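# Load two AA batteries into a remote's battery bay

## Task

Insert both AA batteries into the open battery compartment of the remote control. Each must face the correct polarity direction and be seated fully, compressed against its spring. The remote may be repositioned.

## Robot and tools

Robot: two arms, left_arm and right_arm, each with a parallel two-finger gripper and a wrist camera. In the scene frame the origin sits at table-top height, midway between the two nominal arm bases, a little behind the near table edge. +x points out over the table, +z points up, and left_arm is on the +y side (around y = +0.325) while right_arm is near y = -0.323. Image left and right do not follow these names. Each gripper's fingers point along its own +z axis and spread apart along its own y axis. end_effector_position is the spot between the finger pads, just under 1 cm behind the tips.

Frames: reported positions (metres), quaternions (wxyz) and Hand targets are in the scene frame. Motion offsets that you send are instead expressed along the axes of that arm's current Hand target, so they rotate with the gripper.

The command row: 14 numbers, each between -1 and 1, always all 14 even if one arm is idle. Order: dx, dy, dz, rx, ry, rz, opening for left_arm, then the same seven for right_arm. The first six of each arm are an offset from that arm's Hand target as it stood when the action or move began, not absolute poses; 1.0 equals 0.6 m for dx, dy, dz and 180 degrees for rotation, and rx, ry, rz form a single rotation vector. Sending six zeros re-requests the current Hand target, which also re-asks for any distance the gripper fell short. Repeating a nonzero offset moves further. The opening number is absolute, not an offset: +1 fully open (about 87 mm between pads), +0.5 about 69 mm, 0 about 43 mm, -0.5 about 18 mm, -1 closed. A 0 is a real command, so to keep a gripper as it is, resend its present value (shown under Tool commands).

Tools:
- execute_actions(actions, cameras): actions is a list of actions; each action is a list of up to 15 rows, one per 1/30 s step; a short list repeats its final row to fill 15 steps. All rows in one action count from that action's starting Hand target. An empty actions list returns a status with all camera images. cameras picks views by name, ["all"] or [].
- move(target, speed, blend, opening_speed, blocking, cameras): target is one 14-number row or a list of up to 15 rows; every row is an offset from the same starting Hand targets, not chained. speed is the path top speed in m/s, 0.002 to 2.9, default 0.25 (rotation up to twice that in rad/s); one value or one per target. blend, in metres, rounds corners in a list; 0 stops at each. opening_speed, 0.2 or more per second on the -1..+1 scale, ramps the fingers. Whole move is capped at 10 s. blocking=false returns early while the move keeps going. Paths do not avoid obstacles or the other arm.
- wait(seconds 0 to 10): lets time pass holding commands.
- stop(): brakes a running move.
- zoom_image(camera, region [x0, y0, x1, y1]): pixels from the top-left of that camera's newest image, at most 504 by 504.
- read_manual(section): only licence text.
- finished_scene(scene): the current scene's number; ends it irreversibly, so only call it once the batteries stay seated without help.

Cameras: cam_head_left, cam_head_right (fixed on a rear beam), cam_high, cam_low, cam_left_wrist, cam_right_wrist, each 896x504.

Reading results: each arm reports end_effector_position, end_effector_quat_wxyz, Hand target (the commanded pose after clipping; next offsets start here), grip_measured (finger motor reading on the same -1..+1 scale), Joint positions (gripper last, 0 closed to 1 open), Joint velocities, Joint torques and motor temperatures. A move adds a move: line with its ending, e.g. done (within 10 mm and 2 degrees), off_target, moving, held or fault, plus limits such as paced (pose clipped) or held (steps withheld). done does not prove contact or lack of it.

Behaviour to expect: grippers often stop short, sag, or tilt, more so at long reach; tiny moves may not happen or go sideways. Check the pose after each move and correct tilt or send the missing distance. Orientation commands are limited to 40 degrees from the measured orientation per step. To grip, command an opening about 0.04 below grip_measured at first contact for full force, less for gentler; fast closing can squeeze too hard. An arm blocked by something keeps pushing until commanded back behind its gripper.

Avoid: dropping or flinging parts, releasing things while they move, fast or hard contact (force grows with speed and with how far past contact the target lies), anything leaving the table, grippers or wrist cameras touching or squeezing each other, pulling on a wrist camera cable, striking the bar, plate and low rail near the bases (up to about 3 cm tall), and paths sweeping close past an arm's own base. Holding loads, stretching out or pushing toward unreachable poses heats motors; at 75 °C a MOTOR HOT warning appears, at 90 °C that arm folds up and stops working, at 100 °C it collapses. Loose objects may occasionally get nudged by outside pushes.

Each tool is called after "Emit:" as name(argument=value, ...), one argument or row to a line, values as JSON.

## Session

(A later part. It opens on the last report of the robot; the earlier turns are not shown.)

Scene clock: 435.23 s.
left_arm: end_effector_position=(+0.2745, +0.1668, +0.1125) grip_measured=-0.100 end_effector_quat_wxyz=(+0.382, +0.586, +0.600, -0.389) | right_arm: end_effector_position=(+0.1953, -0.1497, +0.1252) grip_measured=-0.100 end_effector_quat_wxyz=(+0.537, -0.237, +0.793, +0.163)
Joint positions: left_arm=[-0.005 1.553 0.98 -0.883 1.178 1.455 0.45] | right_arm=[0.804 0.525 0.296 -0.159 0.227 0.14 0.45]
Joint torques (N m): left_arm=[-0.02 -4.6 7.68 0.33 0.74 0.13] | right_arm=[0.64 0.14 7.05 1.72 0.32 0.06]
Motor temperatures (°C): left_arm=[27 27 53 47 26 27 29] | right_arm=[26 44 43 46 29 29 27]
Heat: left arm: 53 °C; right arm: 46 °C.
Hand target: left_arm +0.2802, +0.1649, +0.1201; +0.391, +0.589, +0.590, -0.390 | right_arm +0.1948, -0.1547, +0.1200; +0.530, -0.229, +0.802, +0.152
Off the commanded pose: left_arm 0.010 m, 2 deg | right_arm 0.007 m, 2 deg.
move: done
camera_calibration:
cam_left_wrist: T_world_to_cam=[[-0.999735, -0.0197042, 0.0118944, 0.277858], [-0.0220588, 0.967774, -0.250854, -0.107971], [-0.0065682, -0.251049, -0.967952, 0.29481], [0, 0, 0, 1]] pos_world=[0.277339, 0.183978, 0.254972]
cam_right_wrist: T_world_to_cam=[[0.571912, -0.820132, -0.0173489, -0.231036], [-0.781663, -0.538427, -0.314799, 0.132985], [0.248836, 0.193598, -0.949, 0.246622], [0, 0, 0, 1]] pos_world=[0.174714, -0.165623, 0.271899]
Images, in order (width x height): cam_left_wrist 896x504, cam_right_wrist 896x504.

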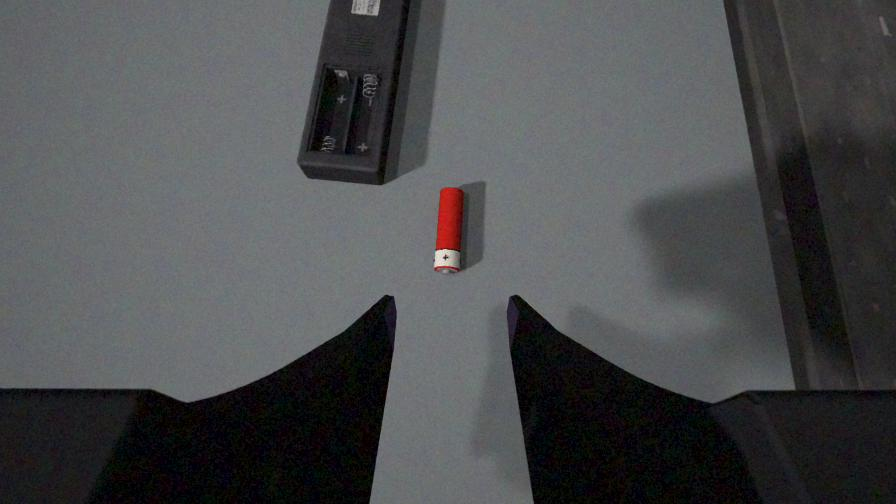

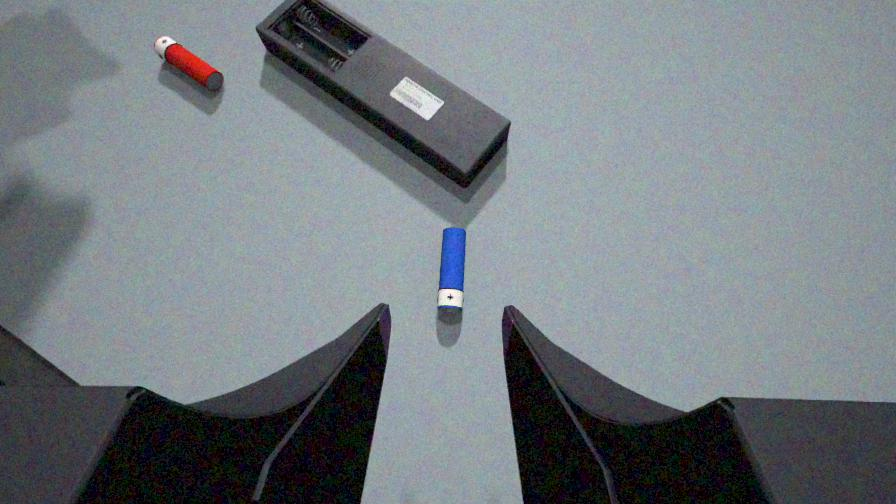

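Emit:
move(
  target=[0.1322,0.0017,0.1305,0,0,0,-0.1,0.1348,0.0067,0.1239,0,0,0,-0.1],
  speed=0.12,
  cameras=["cam_left_wrist","cam_right_wrist"],
)

Scene clock: 460.00 s.
left_arm: end_effector_position=(+0.2776, +0.1235, +0.0191) grip_measured=-0.100 end_effector_quat_wxyz=(+0.388, +0.586, +0.587, -0.400) | right_arm: end_effector_position=(+0.2204, -0.1300, +0.0132) grip_measured=-0.100 end_effector_quat_wxyz=(+0.521, -0.236, +0.806, +0.154)
Joint positions: left_arm=[-0.16 1.751 0.707 -0.073 1.166 1.097 0.45] | right_arm=[0.798 1.392 0.031 0.93 0.227 0.151 0.45]
Joint torques (N m): left_arm=[-0.35 -5.91 3.92 1.44 0.33 -0.11] | right_arm=[-0.35 -1.77 3.51 2.2 0.15 -0.1]
Motor temperatures (°C): left_arm=[27 28 53 42 26 27 29] | right_arm=[26 38 41 49 29 29 27]
Heat: left arm: 53 °C; right arm: 49 °C.
Hand target: left_arm +0.2812, +0.1238, +0.0165; +0.391, +0.589, +0.590, -0.390 | right_arm +0.2239, -0.1318, +0.0165; +0.530, -0.229, +0.802, +0.152
Off the commanded pose: left_arm 0.005 m, 1 deg | right_arm 0.005 m, 1 deg.
move: done
camera_calibration:
cam_left_wrist: T_world_to_cam=[[-0.999976, -0.00107367, 0.00690928, 0.279075], [-0.00296216, 0.960138, -0.27951, -0.0932779], [-0.00633376, -0.279524, -0.960118, 0.196948], [0, 0, 0, 1]] pos_world=[0.280039, 0.144911, 0.161093]
cam_right_wrist: T_world_to_cam=[[0.561422, -0.827361, -0.0167147, -0.22989], [-0.798202, -0.536086, -0.274747, 0.131403], [0.218355, 0.167591, -0.961371, 0.13378], [0, 0, 0, 1]] pos_world=[0.20474, -0.142179, 0.160872]
Images, in order (width x height): cam_left_wrist 896x504, cam_right_wrist 896x504.

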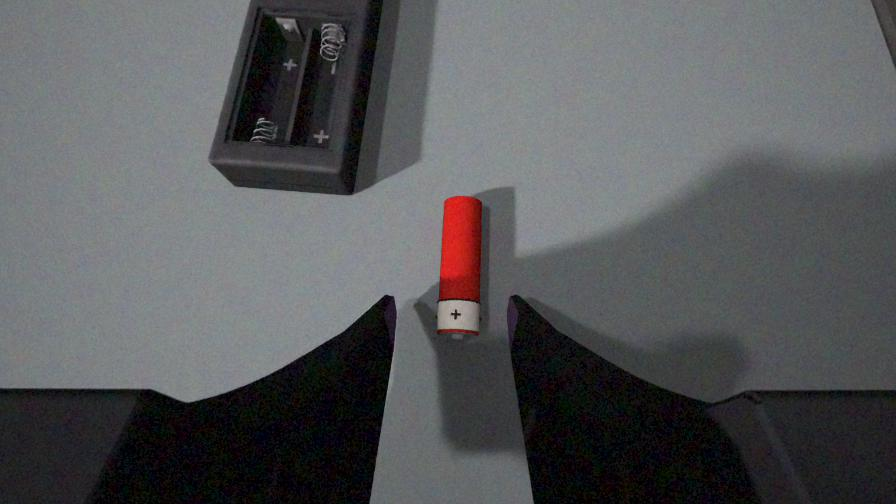

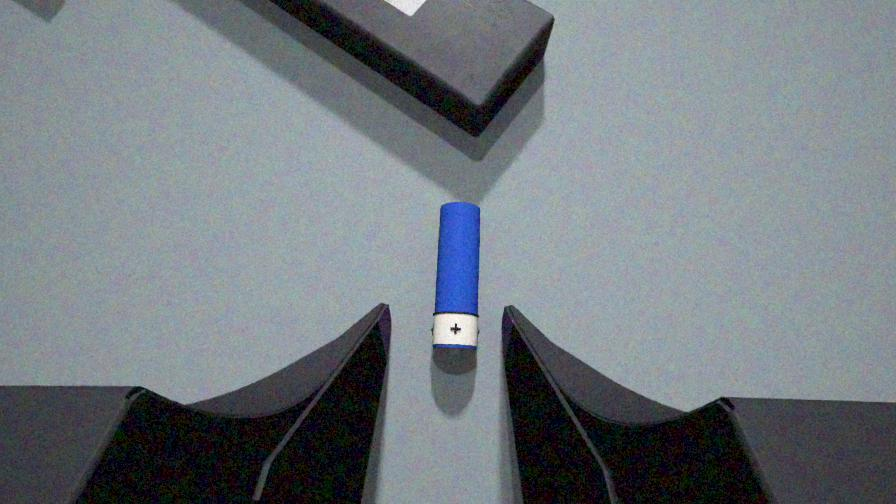

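Emit:
move(
  target=[0.0054,0,0.0023,0,0,0,-0.1,-0.0059,0,-0.0116,0,0,0,-0.1],
  speed=0.05,
)

Scene clock: 474.77 s.
left_arm: end_effector_position=(+0.2783, +0.1234, +0.0187) grip_measured=-0.100 end_effector_quat_wxyz=(+0.392, +0.588, +0.585, -0.398) | right_arm: end_effector_position=(+0.2190, -0.1310, +0.0220) grip_measured=-0.100 end_effector_quat_wxyz=(+0.529, -0.233, +0.800, +0.159)
Joint positions: left_arm=[-0.16 1.751 0.701 -0.056 1.166 1.097 0.45] | right_arm=[0.798 1.308 0.022 0.878 0.227 0.151 0.45]
Joint torques (N m): left_arm=[-0.32 -4.89 3.96 1.46 0.31 -0.12] | right_arm=[0.36 -3.17 4.3 1.77 0.24 -0.07]
Heat: left arm: 51 °C; right arm: 51 °C.
Hand target: left_arm +0.2812, +0.1238, +0.0129; +0.391, +0.589, +0.590, -0.390 | right_arm +0.2197, -0.1344, +0.0226; +0.531, -0.229, +0.802, +0.152
Off the commanded pose: left_arm 0.006 m, 1 deg | right_arm 0.004 m, 1 deg.
move: done

Emit:
move(
  target=[0.0061,0,0.0026,0,0,0,-0.1,0.0112,0,-0.0007,0,0,0,-0.1],
  speed=0.05,
  cameras=["cam_left_wrist","cam_right_wrist"],
)

Scene clock: 481.43 s.
left_arm: end_effector_position=(+0.2796, +0.1232, +0.0146) grip_measured=-0.100 end_effector_quat_wxyz=(+0.392, +0.588, +0.585, -0.398) | right_arm: end_effector_position=(+0.2153, -0.1349, +0.0137) grip_measured=-0.100 end_effector_quat_wxyz=(+0.521, -0.237, +0.805, +0.153)
Joint positions: left_arm=[-0.16 1.769 0.701 -0.037 1.166 1.096 0.45] | right_arm=[0.803 1.34 0.008 0.9 0.232 0.151 0.45]
Joint torques (N m): left_arm=[-0.44 -5.33 3.52 1.48 0.31 -0.11] | right_arm=[0.55 -1.55 3.32 2.23 0.26 -0.04]
Heat: left arm: 50 °C; right arm: 50 °C.
Hand target: left_arm +0.2812, +0.1237, +0.0090; +0.391, +0.589, +0.590, -0.390 | right_arm +0.2171, -0.1360, +0.0166; +0.531, -0.229, +0.802, +0.152
Off the commanded pose: left_arm 0.006 m, 1 deg | right_arm 0.004 m, 1 deg.
move: done
camera_calibration:
cam_left_wrist: T_world_to_cam=[[-0.999992, -0.00124042, -0.00391125, 0.281348], [-0.0000900204, 0.959614, -0.281319, -0.0950033], [0.00410225, -0.281316, -0.959606, 0.189794], [0, 0, 0, 1]] pos_world=[0.280559, 0.144908, 0.156502]
cam_right_wrist: T_world_to_cam=[[0.561769, -0.827165, -0.0146365, -0.231143], [-0.797765, -0.536947, -0.274334, 0.124616], [0.219061, 0.165789, -0.961523, 0.13569], [0, 0, 0, 1]] pos_world=[0.199539, -0.146777, 0.161273]
Images, in order (width x height): cam_left_wrist 896x504, cam_right_wrist 896x504.

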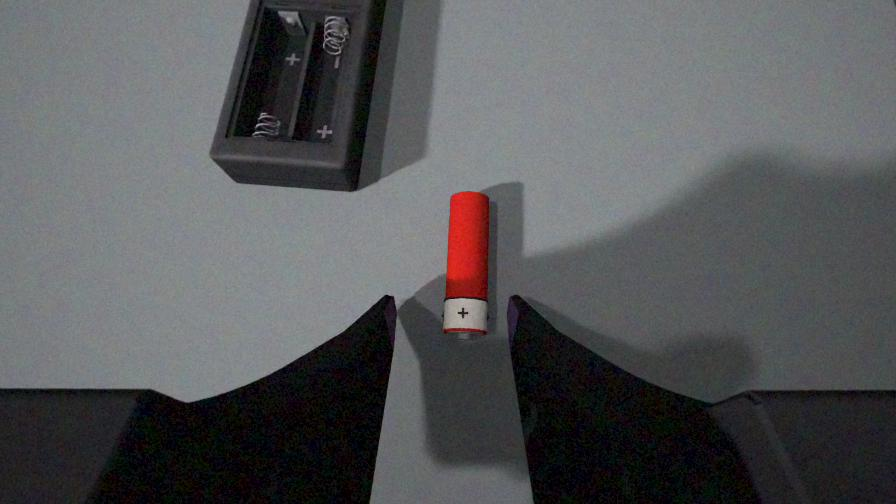

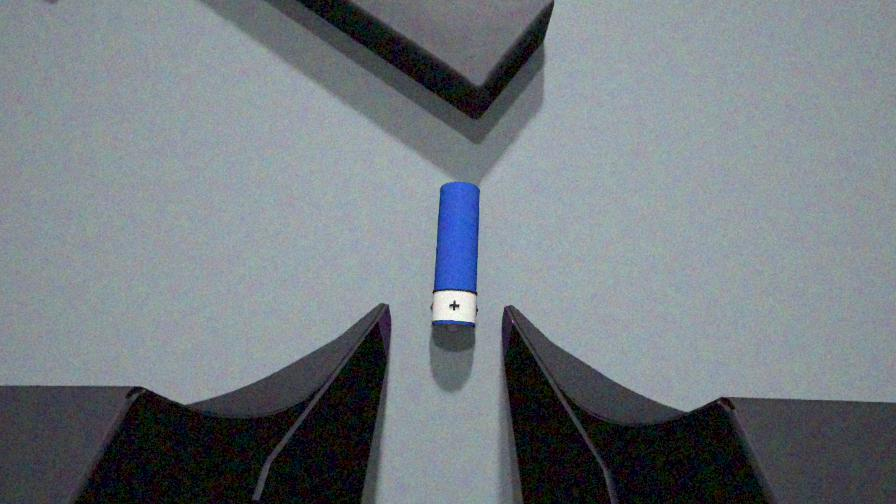

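Emit:
move(
  target=[
    [0,0,0,0,0,0,-0.68,-0.0072,0,0.0042,0,0,0,-0.1],
    [-0.1688,0,-0.0716,0,0,0,-0.68,-0.0072,0,0.0042,0,0,0,-0.1],
  ],
  speed=0.12,
  opening_speed=0.8,
  cameras=["cam_left_wrist","cam_right_wrist"],
)

Scene clock: 504.47 s.
left_arm: end_effector_position=(+0.2721, +0.1230, +0.1030) grip_measured=-0.612 end_effector_quat_wxyz=(+0.372, +0.575, +0.602, -0.410) | right_arm: end_effector_position=(+0.2153, -0.1349, +0.0137) grip_measured=-0.100 end_effector_quat_wxyz=(+0.521, -0.237, +0.805, +0.153)
Joint positions: left_arm=[-0.16 1.53 0.885 -0.509 1.163 1.08 0.194] | right_arm=[0.803 1.34 0.008 0.9 0.232 0.151 0.45]
Joint torques (N m): left_arm=[0.36 -7.8 8.21 0.85 0.38 0.13] | right_arm=[-0.16 -2.41 5.05 1.98 0.16 -0.07]
Heat: left arm: 49 °C; right arm: 52 °C.
Hand target: left_arm +0.2812, +0.1238, +0.1190; +0.391, +0.589, +0.590, -0.390 | right_arm +0.2205, -0.1339, +0.0196; +0.531, -0.229, +0.802, +0.152
Off the commanded pose: left_arm 0.018 m, 4 deg | right_arm 0.008 m, 1 deg.
move: off_target (left_arm)
camera_calibration:
cam_left_wrist: T_world_to_cam=[[-0.998258, -0.0102047, 0.0581063, 0.268491], [-0.025472, 0.962945, -0.268491, -0.064723], [-0.0532133, -0.269504, -0.961528, 0.288946], [0, 0, 0, 1]] pos_world=[0.28175, 0.142937, 0.244851]
cam_right_wrist: T_world_to_cam=[[0.561769, -0.827165, -0.0146365, -0.231143], [-0.797765, -0.536947, -0.274334, 0.124616], [0.219061, 0.165789, -0.961523, 0.13569], [0, 0, 0, 1]] pos_world=[0.199539, -0.146777, 0.161273]
Images, in order (width x height): cam_left_wrist 896x504, cam_right_wrist 896x504.

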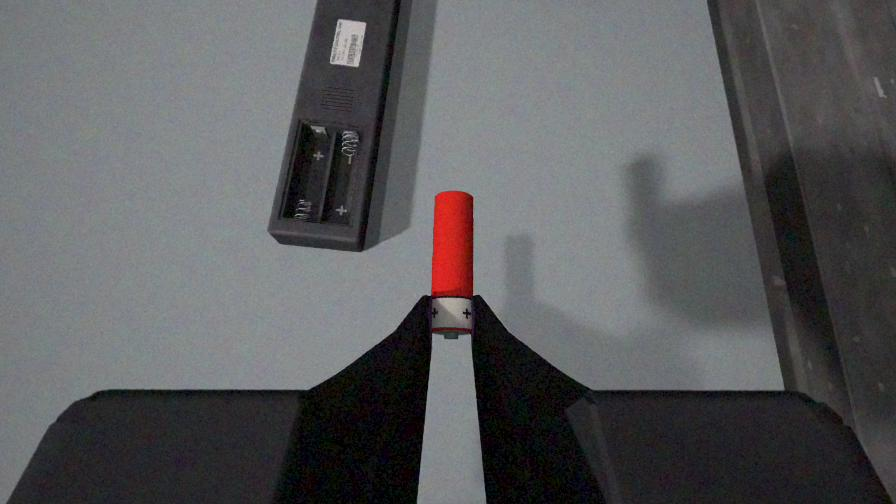

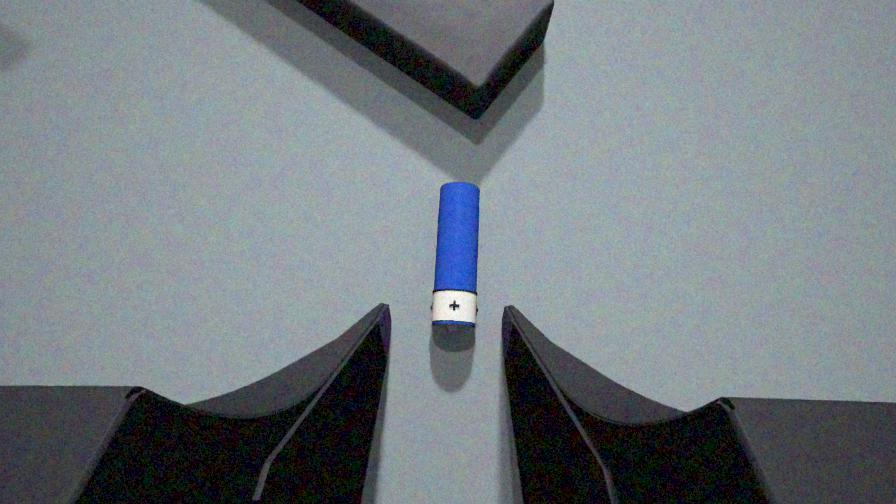

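Emit:
move(
  target=[
    [0,0,0,0,0,0,-0.68,0,0,0,0,0,0,-0.68],
    [-0.01,0.03,0.016,0,0,0,-0.68,-0.1227,0,-0.0521,0,0,0,-0.68],
    [-0.0298,0.095,0.0489,0.0188,0.1222,0.0127,-0.68,-0.0594,-0.229,-0.075,0.0869,0,0.0369,-0.68],
    [-0.0298,0.095,0.0489,0.0188,0.1222,0.0127,-0.68,0.0203,-0.229,-0.0411,0.0869,0,0.0369,-0.68],
  ],
  speed=0.15,
  blend=[0,0.02,0,0],
  opening_speed=0.8,
  cameras=["cam_left_wrist","cam_right_wrist"],
)

Scene clock: 535.60 s.
left_arm: end_effector_position=(+0.3316, +0.0898, +0.1195) grip_measured=-0.612 end_effector_quat_wxyz=(+0.259, +0.669, +0.634, -0.290) | right_arm: end_effector_position=(+0.2679, -0.2669, +0.0140) grip_measured=-0.611 end_effector_quat_wxyz=(+0.523, -0.104, +0.844, +0.068)
Joint positions: left_arm=[-0.355 1.788 1.45 -0.899 0.767 1.118 0.194] | right_arm=[0.088 1.222 -0.005 0.75 -0.126 -0.014 0.195]
Joint torques (N m): left_arm=[-0.16 -6.99 8.57 0.83 0.26 0.13] | right_arm=[0.14 -1.03 4.29 2.28 -0.21 -0.14]
Heat: left arm: 52 °C; right arm: 52 °C.
Hand target: left_arm +0.3383, +0.0899, +0.1240; +0.261, +0.676, +0.630, -0.280 | right_arm +0.2700, -0.2650, +0.0179; +0.547, -0.108, +0.827, +0.072
Off the commanded pose: left_arm 0.008 m, 2 deg | right_arm 0.005 m, 3 deg.
joint sent to its limit (right arm) — joint 3 (elbow), lower limit, where the elbow is as bent as it goes. The joint targets are off in orientation, not in position.
move: off_target (right_arm)
camera_calibration:
cam_left_wrist: T_world_to_cam=[[-0.998304, 0.0570839, 0.0114431, 0.326093], [0.0579513, 0.993167, 0.101298, -0.101438], [-0.00558244, 0.10179, -0.99479, 0.253879], [0, 0, 0, 1]] pos_world=[0.332835, 0.0562878, 0.2591]
cam_right_wrist: T_world_to_cam=[[0.268872, -0.962941, -0.0212619, -0.327623], [-0.937069, -0.256416, -0.236965, 0.207411], [0.222732, 0.0836372, -0.971285, 0.123606], [0, 0, 0, 1]] pos_world=[0.254916, -0.272636, 0.16224]
Images, in order (width x height): cam_left_wrist 896x504, cam_right_wrist 896x504.

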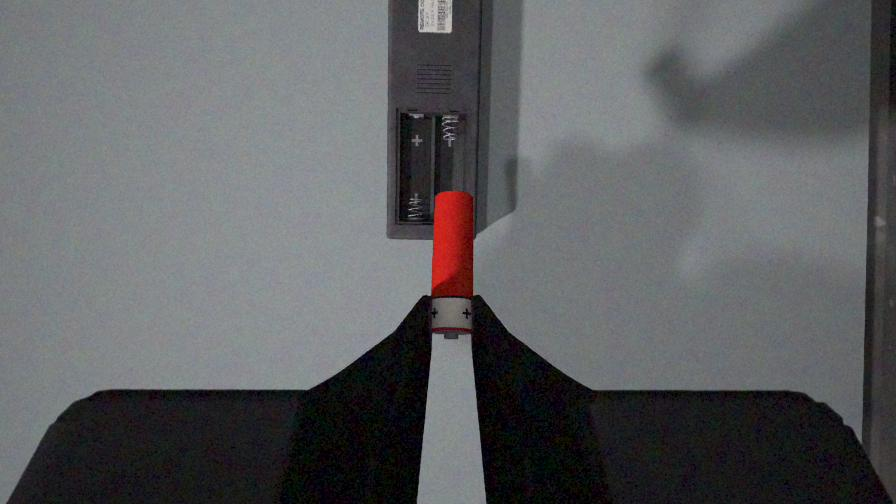

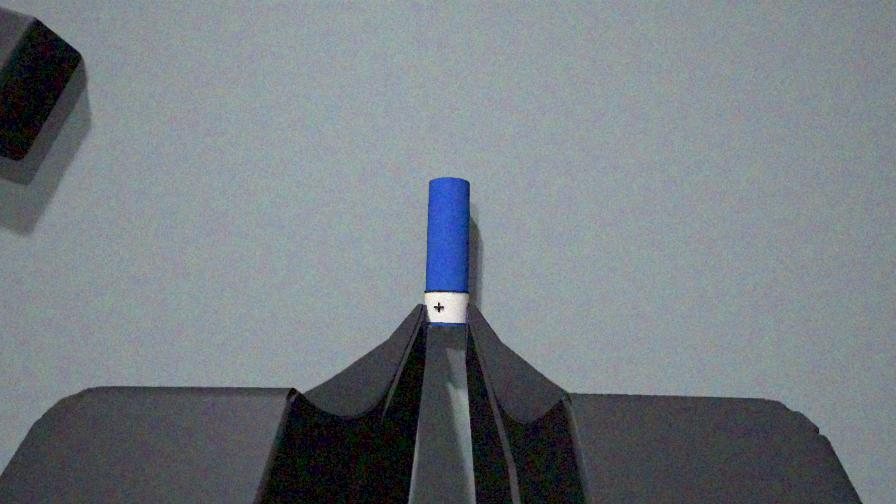

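Emit:
move(
  target=[
    [0,0,0,0,0,0,-0.68,0,0,0,0,0,0,-0.45],
    [0,0,0,0,0,0,-0.68,-0.1227,0,-0.0521,0,0,0,-0.45],
    [0,0,0,0,0,0,-0.68,-0.1725,0.175,0.0567,0.0382,-0.1,0.0096,-0.95],
    [0,0,0,0,0,0,-0.68,-0.0467,0.175,0.1101,0.0382,-0.1,0.0096,-0.95],
  ],
  speed=0.15,
  blend=[0,0.02,0,0],
  opening_speed=0.6,
  cameras=["cam_left_wrist","cam_right_wrist"],
)

Emit:
zoom_image(
  camera="cam_left_wrist",
  region=[360, 80, 520, 260],
)

Scene clock: 566.93 s.
left_arm: end_effector_position=(+0.3316, +0.0898, +0.1195) grip_measured=-0.612 end_effector_quat_wxyz=(+0.259, +0.669, +0.634, -0.290) | right_arm: end_effector_position=(+0.3106, -0.1488, +0.0138) grip_measured=-0.950 end_effector_quat_wxyz=(+0.637, -0.061, +0.768, +0.016)
Joint positions: left_arm=[-0.355 1.788 1.45 -0.899 0.767 1.118 0.194] | right_arm=[0.78 2.013 0.241 1.503 0.692 0.158 0.025]
Joint torques (N m): left_arm=[-0.12 -7.08 8.54 0.82 0.27 0.12] | right_arm=[0.29 -2.45 1.29 2.62 0 0.13]
Motor temperatures (°C): left_arm=[27 33 52 37 26 27 30] | right_arm=[26 34 38 55 29 28 27]
Heat: left arm: 52 °C; right arm: 55 °C.
Hand target: left_arm +0.3383, +0.0899, +0.1240; +0.261, +0.676, +0.630, -0.280 | right_arm +0.3122, -0.1450, +0.0179; +0.674, -0.051, +0.735, +0.047
Off the commanded pose: left_arm 0.008 m, 2 deg | right_arm 0.006 m, 7 deg.
joint sent to its limit (right arm) — joint 4 (wrist pitch), upper limit. The joint targets are off in orientation, not in position.
move: off_target (right_arm); target 3's new opening was sent with right_arm's hand 0.022 m and 4 deg from that target
camera_calibration:
cam_left_wrist: T_world_to_cam=[[-0.998304, 0.0570839, 0.0114431, 0.326093], [0.0579513, 0.993167, 0.101298, -0.101438], [-0.00558244, 0.10179, -0.99479, 0.253879], [0, 0, 0, 1]] pos_world=[0.332835, 0.0562878, 0.2591]
cam_right_wrist: T_world_to_cam=[[0.141377, -0.988932, 0.0450015, -0.19045], [-0.861299, -0.145287, -0.486884, 0.274044], [0.488033, 0.0300745, -0.872307, 0.0123064], [0, 0, 0, 1]] pos_world=[0.256953, -0.148897, 0.152733]
Images, in order (width x height): cam_left_wrist 896x504, cam_right_wrist 896x504.

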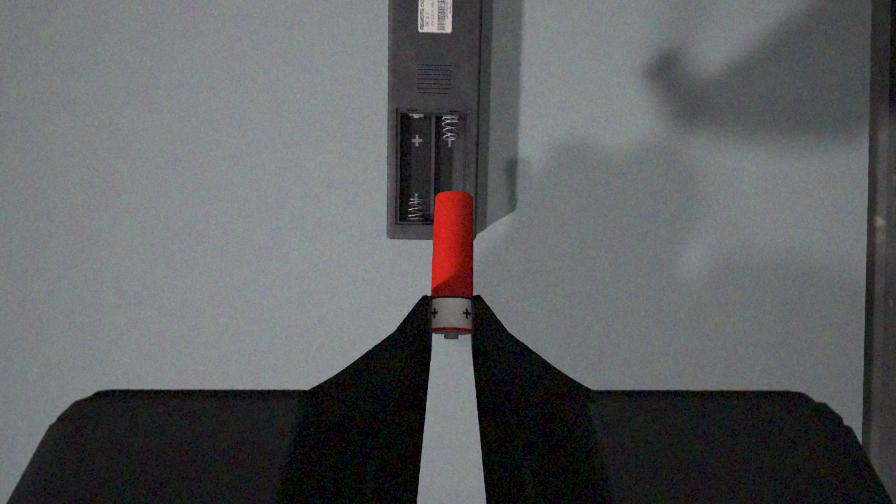

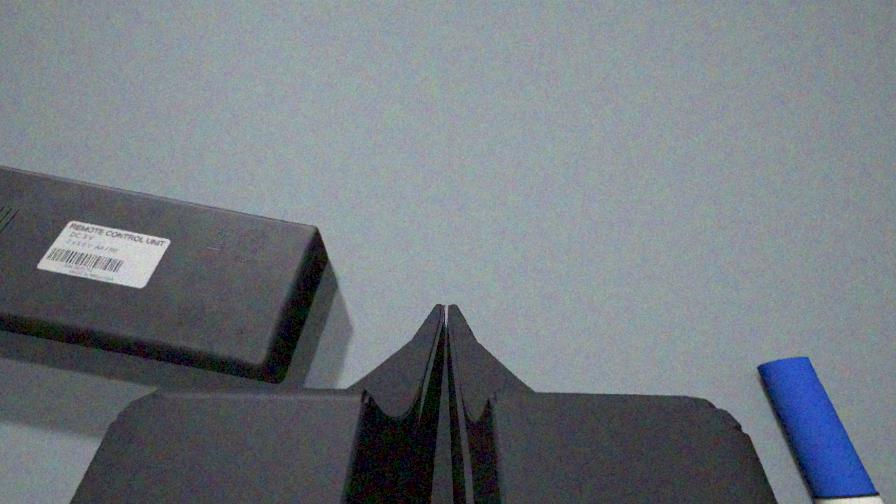

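Scaled by 2.800 from the camera's 896x504 image, which has a finer 1280x720 frame.

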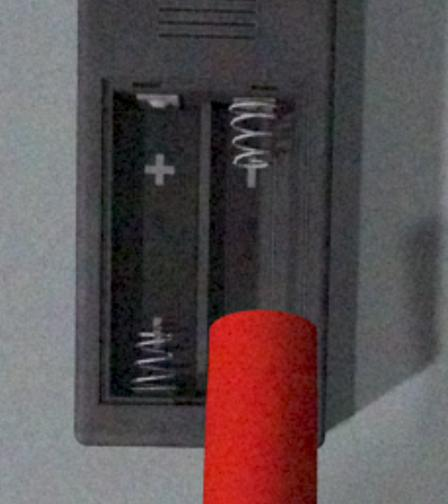

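Emit:
move(
  target=[0.0055,-0.0099,0.0865,0,0,0,-0.68,-0.006,0.0809,0.0109,0,0,0,-0.95],
  speed=0.06,
  cameras=["cam_left_wrist","cam_right_wrist"],
)

Scene clock: 614.30 s.
left_arm: end_effector_position=(+0.3234, +0.0567, +0.0880) grip_measured=-0.612 end_effector_quat_wxyz=(+0.256, +0.677, +0.627, -0.289) | right_arm: end_effector_position=(+0.3124, -0.1077, +0.0135) grip_measured=-0.950 end_effector_quat_wxyz=(+0.657, -0.056, +0.752, +0.016)
Joint positions: left_arm=[-0.451 1.823 1.365 -0.712 0.732 1.025 0.194] | right_arm=[0.903 2.101 0.368 1.503 0.828 0.159 0.025]
Joint torques (N m): left_arm=[-0.05 -7.56 5.59 1.48 0.24 -0.11] | right_arm=[0.8 -3.96 2.21 2.55 -0.1 -0.05]
Motor temperatures (°C): left_arm=[27 34 53 36 26 27 30] | right_arm=[26 34 36 62 28 29 27]
Heat: left arm: 53 °C; right arm: 62 °C.
Hand target: left_arm +0.3300, +0.0560, +0.0849; +0.261, +0.676, +0.630, -0.280 | right_arm +0.3123, -0.0961, +0.0210; +0.674, -0.050, +0.735, +0.047
Off the commanded pose: left_arm 0.007 m, 1 deg | right_arm 0.014 m, 5 deg.
joint sent to its limit (right arm) — joint 4 (wrist pitch), upper limit. The joint targets are off in position, not in orientation.
move: off_target (right_arm)
camera_calibration:
cam_left_wrist: T_world_to_cam=[[-0.996944, 0.0779332, 0.00535882, 0.319107], [0.078057, 0.991135, 0.107509, -0.0717501], [0.00306718, 0.107598, -0.99419, 0.222695], [0, 0, 0, 1]] pos_world=[0.323049, 0.0222833, 0.227405]
cam_right_wrist: T_world_to_cam=[[0.131924, -0.990379, 0.0417733, -0.147201], [-0.836101, -0.133813, -0.532005, 0.275514], [0.532476, 0.0352573, -0.84571, -0.00365559], [0, 0, 0, 1]] pos_world=[0.251723, -0.108789, 0.149632]
Images, in order (width x height): cam_left_wrist 896x504, cam_right_wrist 896x504.

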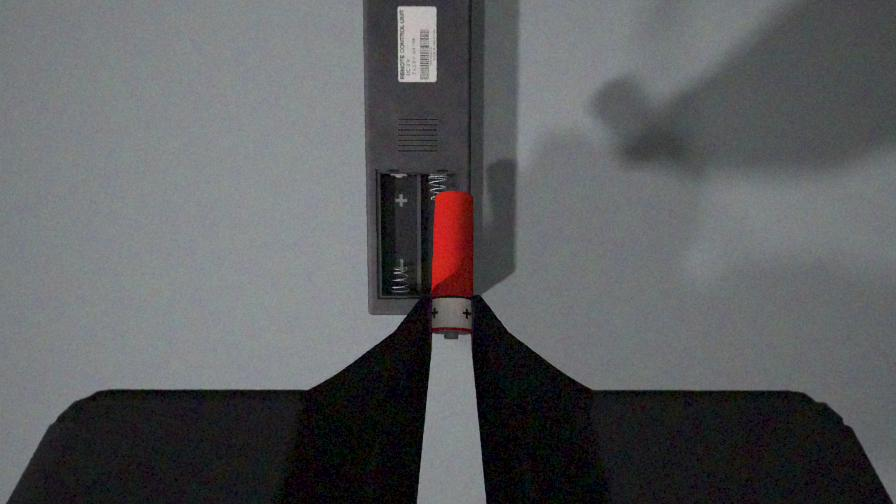

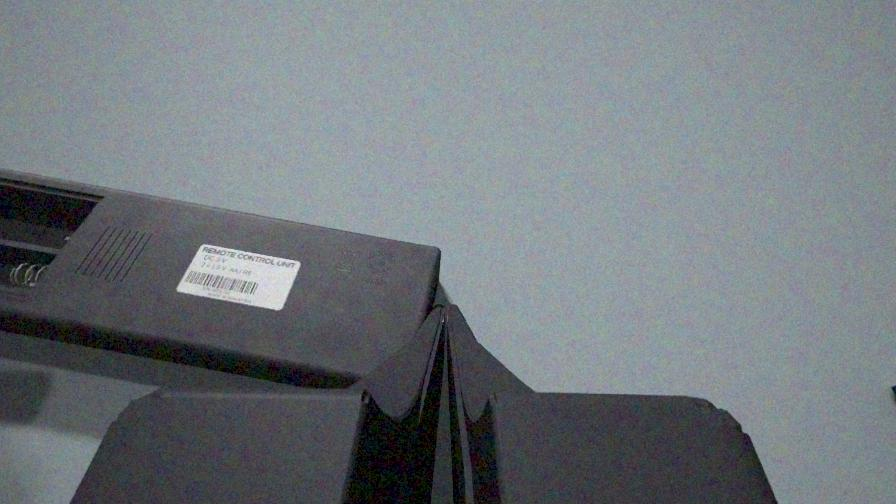

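Emit:
move(
  target=[-0.0018,0.0083,0.0018,0,0,0,-0.68,0,0,0,0,0,0,-0.95],
  speed=0.06,
  cameras=["cam_left_wrist"],
)

Emit:
zoom_image(
  camera="cam_left_wrist",
  region=[350, 150, 530, 350],
)

Scene clock: 630.13 s.
left_arm: end_effector_position=(+0.3230, +0.0570, +0.0810) grip_measured=-0.612 end_effector_quat_wxyz=(+0.248, +0.676, +0.630, -0.292) | right_arm: end_effector_position=(+0.3124, -0.1077, +0.0135) grip_measured=-0.950 end_effector_quat_wxyz=(+0.657, -0.056, +0.752, +0.016)
Joint positions: left_arm=[-0.451 1.841 1.365 -0.712 0.732 1.025 0.194] | right_arm=[0.903 2.101 0.368 1.503 0.828 0.159 0.025]
Joint torques (N m): left_arm=[0.09 -7.54 7.58 1.4 0.27 -0.11] | right_arm=[0.79 -3.93 2.24 2.55 -0.09 -0.05]
Motor temperatures (°C): left_arm=[27 35 52 37 26 27 30] | right_arm=[26 35 36 63 28 28 27]
Heat: left arm: 52 °C; right arm: 63 °C.
Hand target: left_arm +0.3348, +0.0541, +0.0850; +0.261, +0.676, +0.630, -0.280 | right_arm +0.3123, -0.0961, +0.0210; +0.674, -0.050, +0.735, +0.047
Off the commanded pose: left_arm 0.013 m, 2 deg | right_arm 0.014 m, 5 deg.
joint sent to its limit (right arm) — joint 4 (wrist pitch), upper limit. The joint targets are off in position, not in orientation.
move: off_target (left_arm, right_arm)
camera_calibration:
cam_left_wrist: T_world_to_cam=[[-0.996739, 0.0776325, 0.0220195, 0.317244], [0.0796547, 0.990224, 0.114507, -0.0723647], [-0.0129148, 0.115887, -0.993178, 0.220296], [0, 0, 0, 1]] pos_world=[0.324819, 0.0214993, 0.220094]
Images, in order (width x height): cam_left_wrist 896x504.

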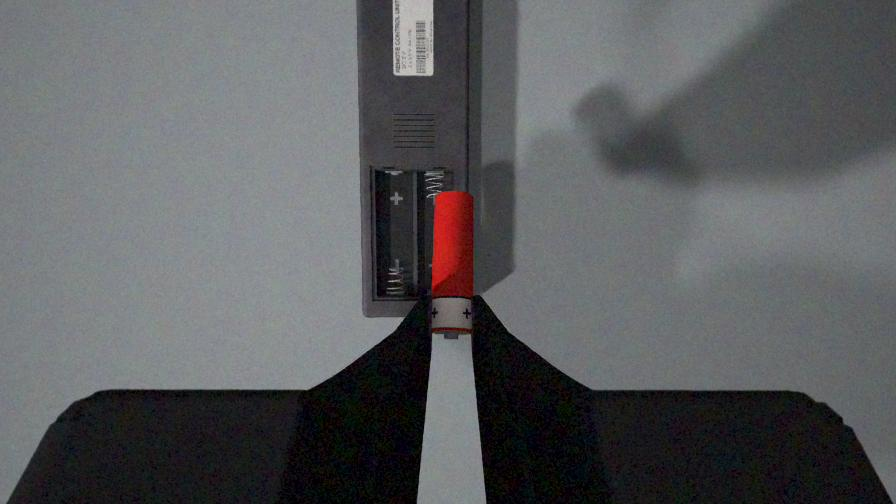

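Scaled by 2.520 from the camera's 896x504 image, which has a finer 1280x720 frame.

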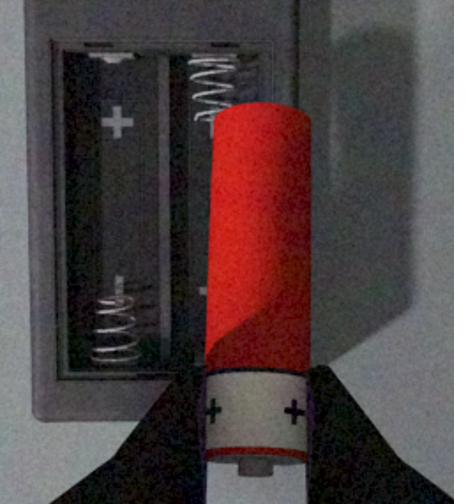

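Emit:
move(
  target=[0,0.0133,0,0,0,0,-0.68,0,0,0,0,0,0,-0.95],
  speed=0.06,
  cameras=["cam_left_wrist"],
)

Emit:
zoom_image(
  camera="cam_left_wrist",
  region=[350, 150, 530, 350],
)

Scene clock: 636.43 s.
left_arm: end_effector_position=(+0.3296, +0.0536, +0.0798) grip_measured=-0.612 end_effector_quat_wxyz=(+0.249, +0.676, +0.630, -0.291) | right_arm: end_effector_position=(+0.3124, -0.1077, +0.0135) grip_measured=-0.950 end_effector_quat_wxyz=(+0.657, -0.056, +0.752, +0.016)
Joint positions: left_arm=[-0.451 1.867 1.394 -0.712 0.732 1.025 0.194] | right_arm=[0.903 2.101 0.368 1.503 0.828 0.159 0.025]
Joint torques (N m): left_arm=[0.85 -7.58 8.4 1.19 0.3 -0.01] | right_arm=[0.79 -3.92 2.24 2.55 -0.1 -0.04]
Motor temperatures (°C): left_arm=[27 36 52 37 26 27 31] | right_arm=[26 35 36 64 28 28 27]
Heat: left arm: 52 °C; right arm: 64 °C.
Hand target: left_arm +0.3428, +0.0535, +0.0850; +0.261, +0.676, +0.630, -0.280 | right_arm +0.3123, -0.0961, +0.0210; +0.674, -0.050, +0.735, +0.047
Off the commanded pose: left_arm 0.014 m, 2 deg | right_arm 0.014 m, 5 deg.
joint sent to its limit (right arm) — joint 4 (wrist pitch), upper limit. The joint targets are off in position, not in orientation.
move: off_target (left_arm, right_arm)
camera_calibration:
cam_left_wrist: T_world_to_cam=[[-0.99679, 0.0777518, 0.019105, 0.324357], [0.0794228, 0.990389, 0.113234, -0.0691979], [-0.0101172, 0.114388, -0.993385, 0.218704], [0, 0, 0, 1]] pos_world=[0.331024, 0.0182964, 0.218896]
Images, in order (width x height): cam_left_wrist 896x504.

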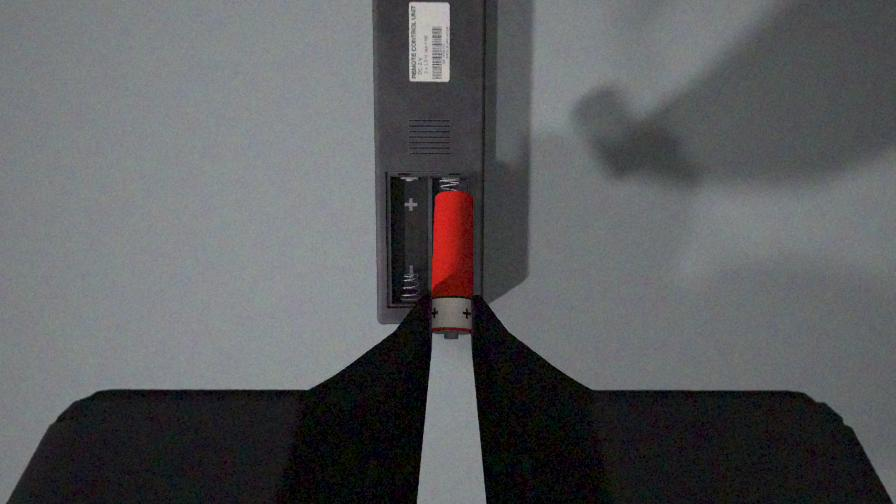

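Scaled by 2.520 from the camera's 896x504 image, which has a finer 1280x720 frame.

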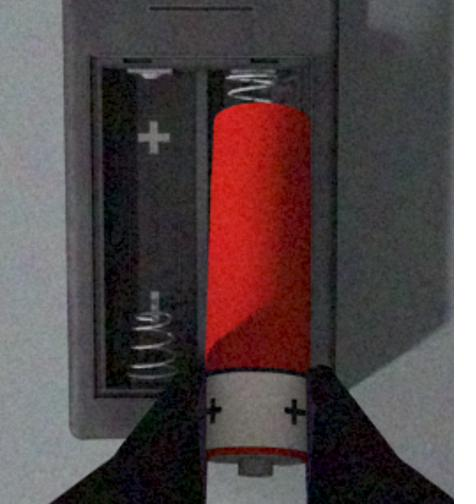

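Emit:
move(
  target=[0.0519,-0.004,0.0519,0,0,0,-0.68,0,0,0,0,0,0,-0.95],
  speed=0.05,
  cameras=["cam_left_wrist","cam_right_wrist"],
)

Emit:
zoom_image(
  camera="cam_left_wrist",
  region=[350, 150, 530, 350],
)

Emit:
zoom_image(
  camera="cam_right_wrist",
  region=[0, 130, 280, 350],
)

Scene clock: 646.87 s.
left_arm: end_effector_position=(+0.3324, +0.0540, +0.0440) grip_measured=-0.612 end_effector_quat_wxyz=(+0.252, +0.675, +0.630, -0.290) | right_arm: end_effector_position=(+0.3124, -0.1077, +0.0135) grip_measured=-0.950 end_effector_quat_wxyz=(+0.657, -0.056, +0.752, +0.016)
Joint positions: left_arm=[-0.448 1.915 1.308 -0.572 0.732 1.025 0.194] | right_arm=[0.903 2.101 0.368 1.503 0.828 0.159 0.025]
Joint torques (N m): left_arm=[0.51 -7.91 5.35 1.55 0.27 -0.06] | right_arm=[0.8 -3.95 2.22 2.55 -0.09 -0.04]
Motor temperatures (°C): left_arm=[27 36 52 36 26 27 31] | right_arm=[26 35 36 64 28 28 27]
Heat: left arm: 52 °C; right arm: 64 °C.
Hand target: left_arm +0.3404, +0.0537, +0.0409; +0.261, +0.676, +0.630, -0.280 | right_arm +0.3123, -0.0961, +0.0210; +0.674, -0.050, +0.735, +0.047
Off the commanded pose: left_arm 0.009 m, 2 deg | right_arm 0.014 m, 5 deg.
joint sent to its limit (right arm) — joint 4 (wrist pitch), upper limit. The joint targets are off in position, not in orientation.
move: off_target (right_arm)
camera_calibration:
cam_left_wrist: T_world_to_cam=[[-0.997123, 0.0746298, 0.0132909, 0.328324], [0.0756479, 0.990903, 0.111303, -0.064413], [-0.00486345, 0.111988, -0.993698, 0.181538], [0, 0, 0, 1]] pos_world=[0.333135, 0.0189941, 0.1832]
cam_right_wrist: T_world_to_cam=[[0.131924, -0.990379, 0.0417733, -0.147201], [-0.836101, -0.133813, -0.532005, 0.275514], [0.532476, 0.0352573, -0.84571, -0.00365559], [0, 0, 0, 1]] pos_world=[0.251723, -0.108789, 0.149632]
Images, in order (width x height): cam_left_wrist 896x504, cam_right_wrist 896x504.

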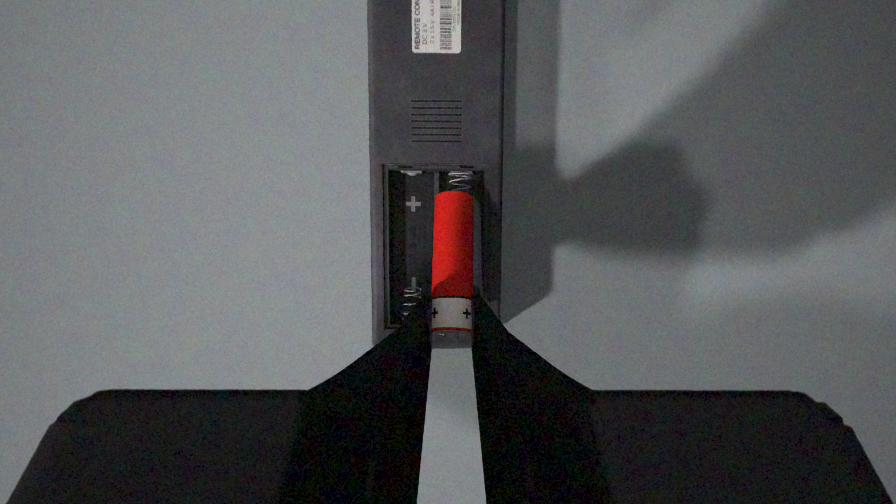

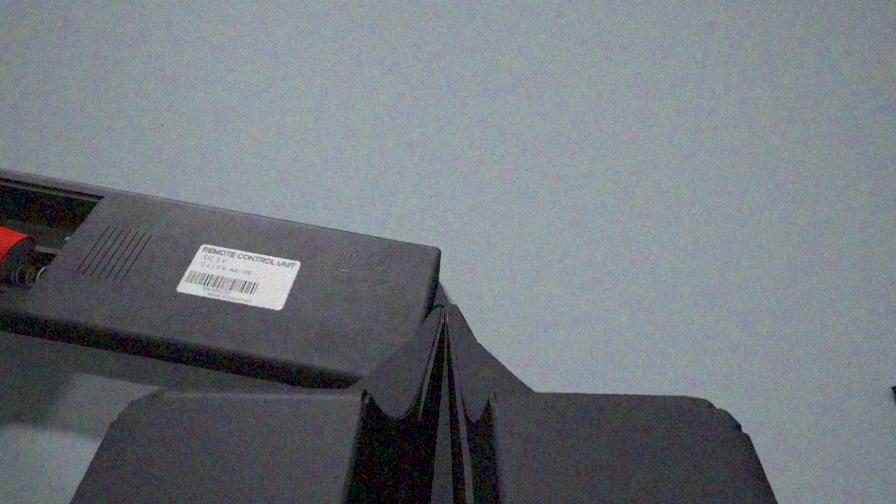

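Scaled by 2.520 from the camera's 896x504 image, which has a finer 1280x720 frame.

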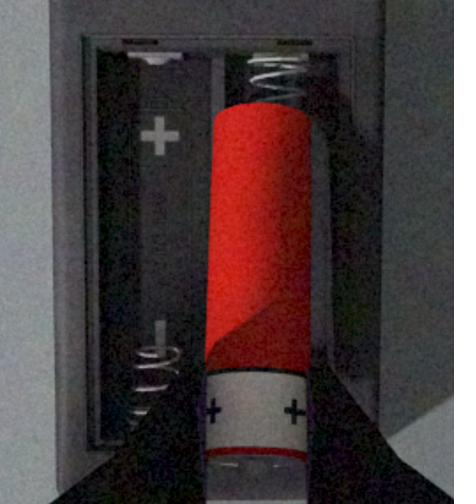

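Scaled by 1.800 from the camera's 896x504 image, which has a finer 1280x720 frame.

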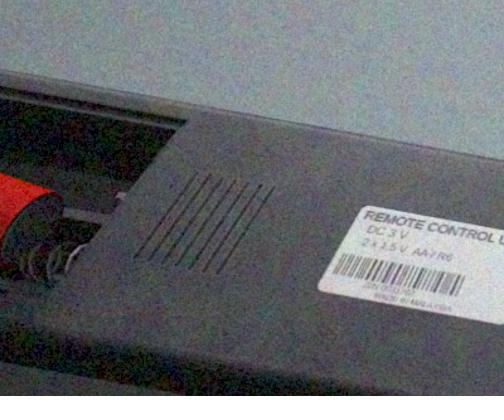

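Emit:
move(
  target=[0,-0.009,0,0,0,0,-0.68,0,0,0,0,0,0,-0.95],
  speed=0.05,
  cameras=["cam_left_wrist"],
)

Emit:
zoom_image(
  camera="cam_left_wrist",
  region=[350, 150, 530, 350],
)

Scene clock: 654.37 s.
left_arm: end_effector_position=(+0.3288, +0.0568, +0.0377) grip_measured=-0.612 end_effector_quat_wxyz=(+0.248, +0.674, +0.632, -0.291) | right_arm: end_effector_position=(+0.3124, -0.1077, +0.0135) grip_measured=-0.950 end_effector_quat_wxyz=(+0.657, -0.056, +0.752, +0.016)
Joint positions: left_arm=[-0.447 1.915 1.284 -0.557 0.731 1.025 0.194] | right_arm=[0.903 2.101 0.368 1.503 0.828 0.159 0.025]
Joint torques (N m): left_arm=[-0.08 -9.29 5.24 1.48 0.26 -0.12] | right_arm=[0.79 -3.92 2.22 2.55 -0.09 -0.04]
Motor temperatures (°C): left_arm=[27 38 52 36 26 27 31] | right_arm=[26 35 36 65 28 28 27]
Heat: left arm: 52 °C; right arm: 65 °C.
Hand target: left_arm +0.3350, +0.0541, +0.0409; +0.261, +0.676, +0.630, -0.280 | right_arm +0.3123, -0.0961, +0.0210; +0.674, -0.050, +0.735, +0.047
Off the commanded pose: left_arm 0.008 m, 2 deg | right_arm 0.014 m, 5 deg.
joint sent to its limit (right arm) — joint 4 (wrist pitch), upper limit. The joint targets are off in position, not in orientation.
move: off_target (right_arm)
camera_calibration:
cam_left_wrist: T_world_to_cam=[[-0.997115, 0.0727068, 0.0218016, 0.324478], [0.0747529, 0.990457, 0.115785, -0.0660922], [-0.0131752, 0.117081, -0.993035, 0.177351], [0, 0, 0, 1]] pos_world=[0.330819, 0.0211053, 0.176694]
Images, in order (width x height): cam_left_wrist 896x504.

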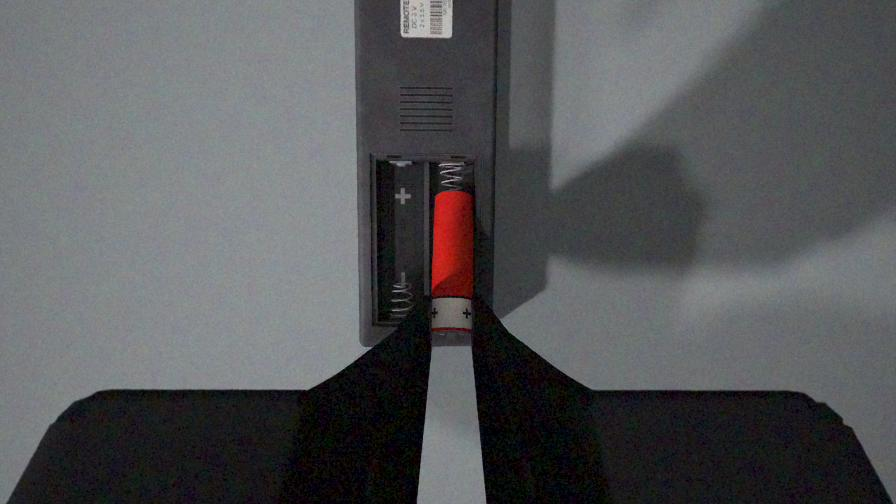

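Scaled by 2.520 from the camera's 896x504 image, which has a finer 1280x720 frame.

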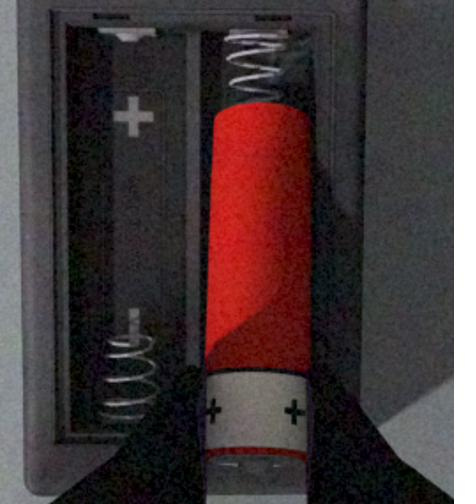

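Emit:
move(
  target=[-0.0141,0,0.0212,0,0,0,-0.68,0,0,0,0,0,0,-0.95],
  speed=0.04,
  cameras=["cam_left_wrist","cam_right_wrist"],
)

Emit:
zoom_image(
  camera="cam_left_wrist",
  region=[350, 150, 530, 350],
)

Emit:
zoom_image(
  camera="cam_right_wrist",
  region=[0, 180, 140, 300],
)

Scene clock: 669.47 s.
left_arm: end_effector_position=(+0.3284, +0.0542, +0.0362) grip_measured=-0.612 end_effector_quat_wxyz=(+0.243, +0.668, +0.644, -0.283) | right_arm: end_effector_position=(+0.3124, -0.1077, +0.0135) grip_measured=-0.950 end_effector_quat_wxyz=(+0.657, -0.056, +0.752, +0.016)
Joint positions: left_arm=[-0.462 1.915 1.284 -0.544 0.702 0.982 0.194] | right_arm=[0.903 2.101 0.368 1.503 0.828 0.159 0.025]
Joint torques (N m): left_arm=[-1.61 -7.76 6.19 1.79 0.4 -0.13] | right_arm=[0.79 -3.92 2.24 2.55 -0.09 -0.05]
Motor temperatures (°C): left_arm=[27 41 52 37 26 27 31] | right_arm=[26 35 36 66 28 28 27]
Heat: left arm: 52 °C; right arm: 66 °C.
Hand target: left_arm +0.3339, +0.0391, +0.0379; +0.261, +0.676, +0.630, -0.280 | right_arm +0.3122, -0.0960, +0.0210; +0.674, -0.051, +0.735, +0.047
Off the commanded pose: left_arm 0.016 m, 3 deg | right_arm 0.014 m, 5 deg.
joint sent to its limit (right arm) — joint 4 (wrist pitch), upper limit. The joint targets are off in position, not in orientation.
move: off_target (left_arm, right_arm)
camera_calibration:
cam_left_wrist: T_world_to_cam=[[-0.998471, 0.0470381, 0.0290475, 0.325789], [0.050554, 0.989504, 0.135374, -0.0559937], [-0.0223749, 0.136636, -0.990369, 0.17799], [0, 0, 0, 1]] pos_world=[0.332104, 0.0157616, 0.174393]
cam_right_wrist: T_world_to_cam=[[0.131924, -0.990379, 0.0417733, -0.147201], [-0.836101, -0.133813, -0.532005, 0.275514], [0.532476, 0.0352573, -0.84571, -0.00365559], [0, 0, 0, 1]] pos_world=[0.251723, -0.108789, 0.149632]
Images, in order (width x height): cam_left_wrist 896x504, cam_right_wrist 896x504.

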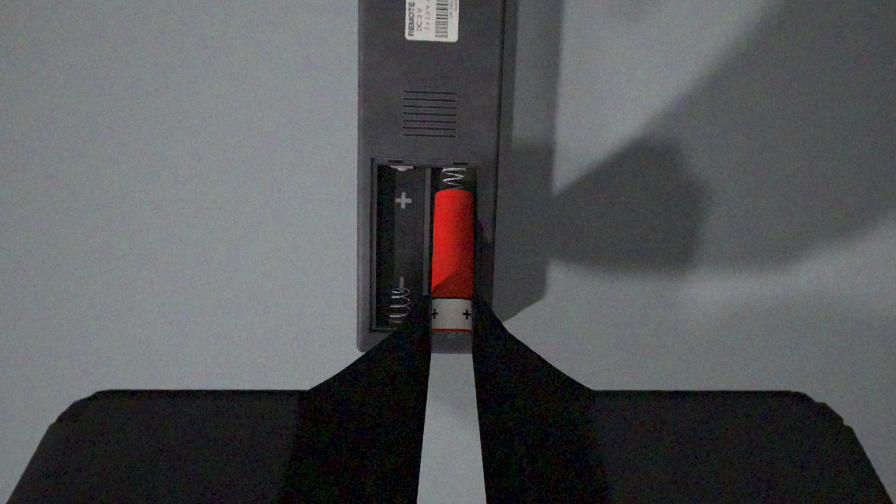

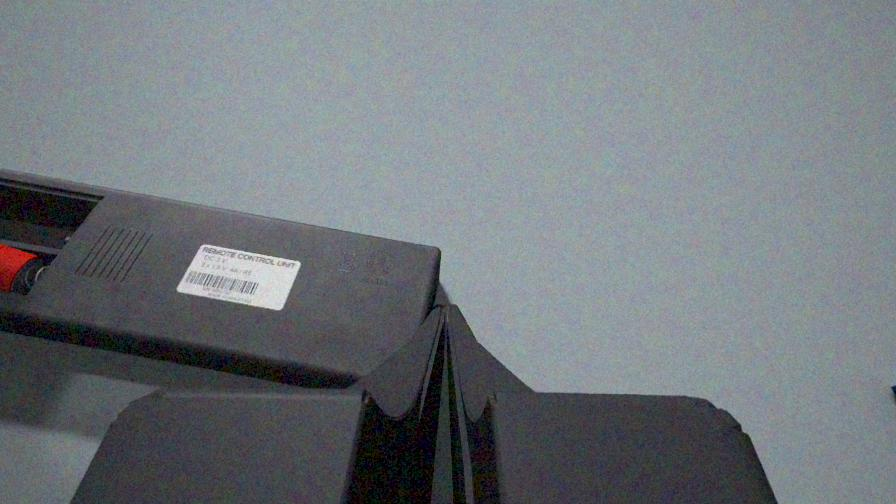

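Scaled by 2.520 from the camera's 896x504 image, which has a finer 1280x720 frame.

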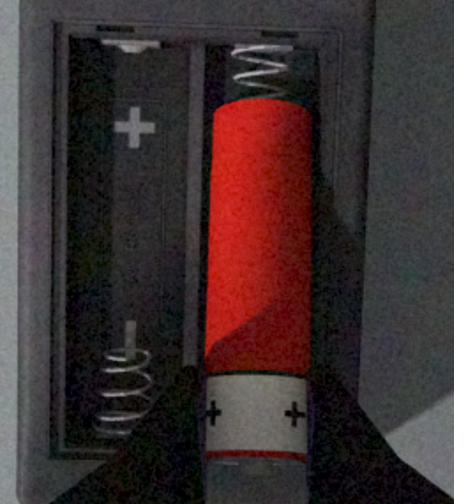

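Scaled by 3.600 from the camera's 896x504 image, which has a finer 1280x720 frame.

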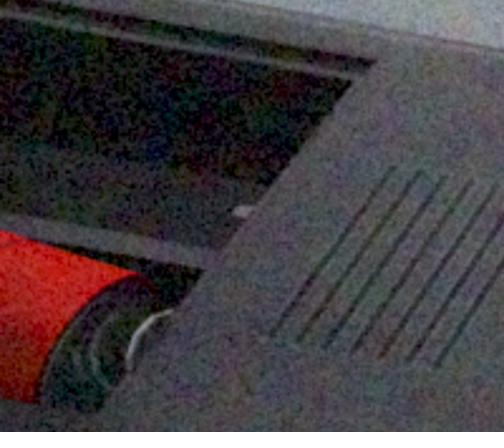

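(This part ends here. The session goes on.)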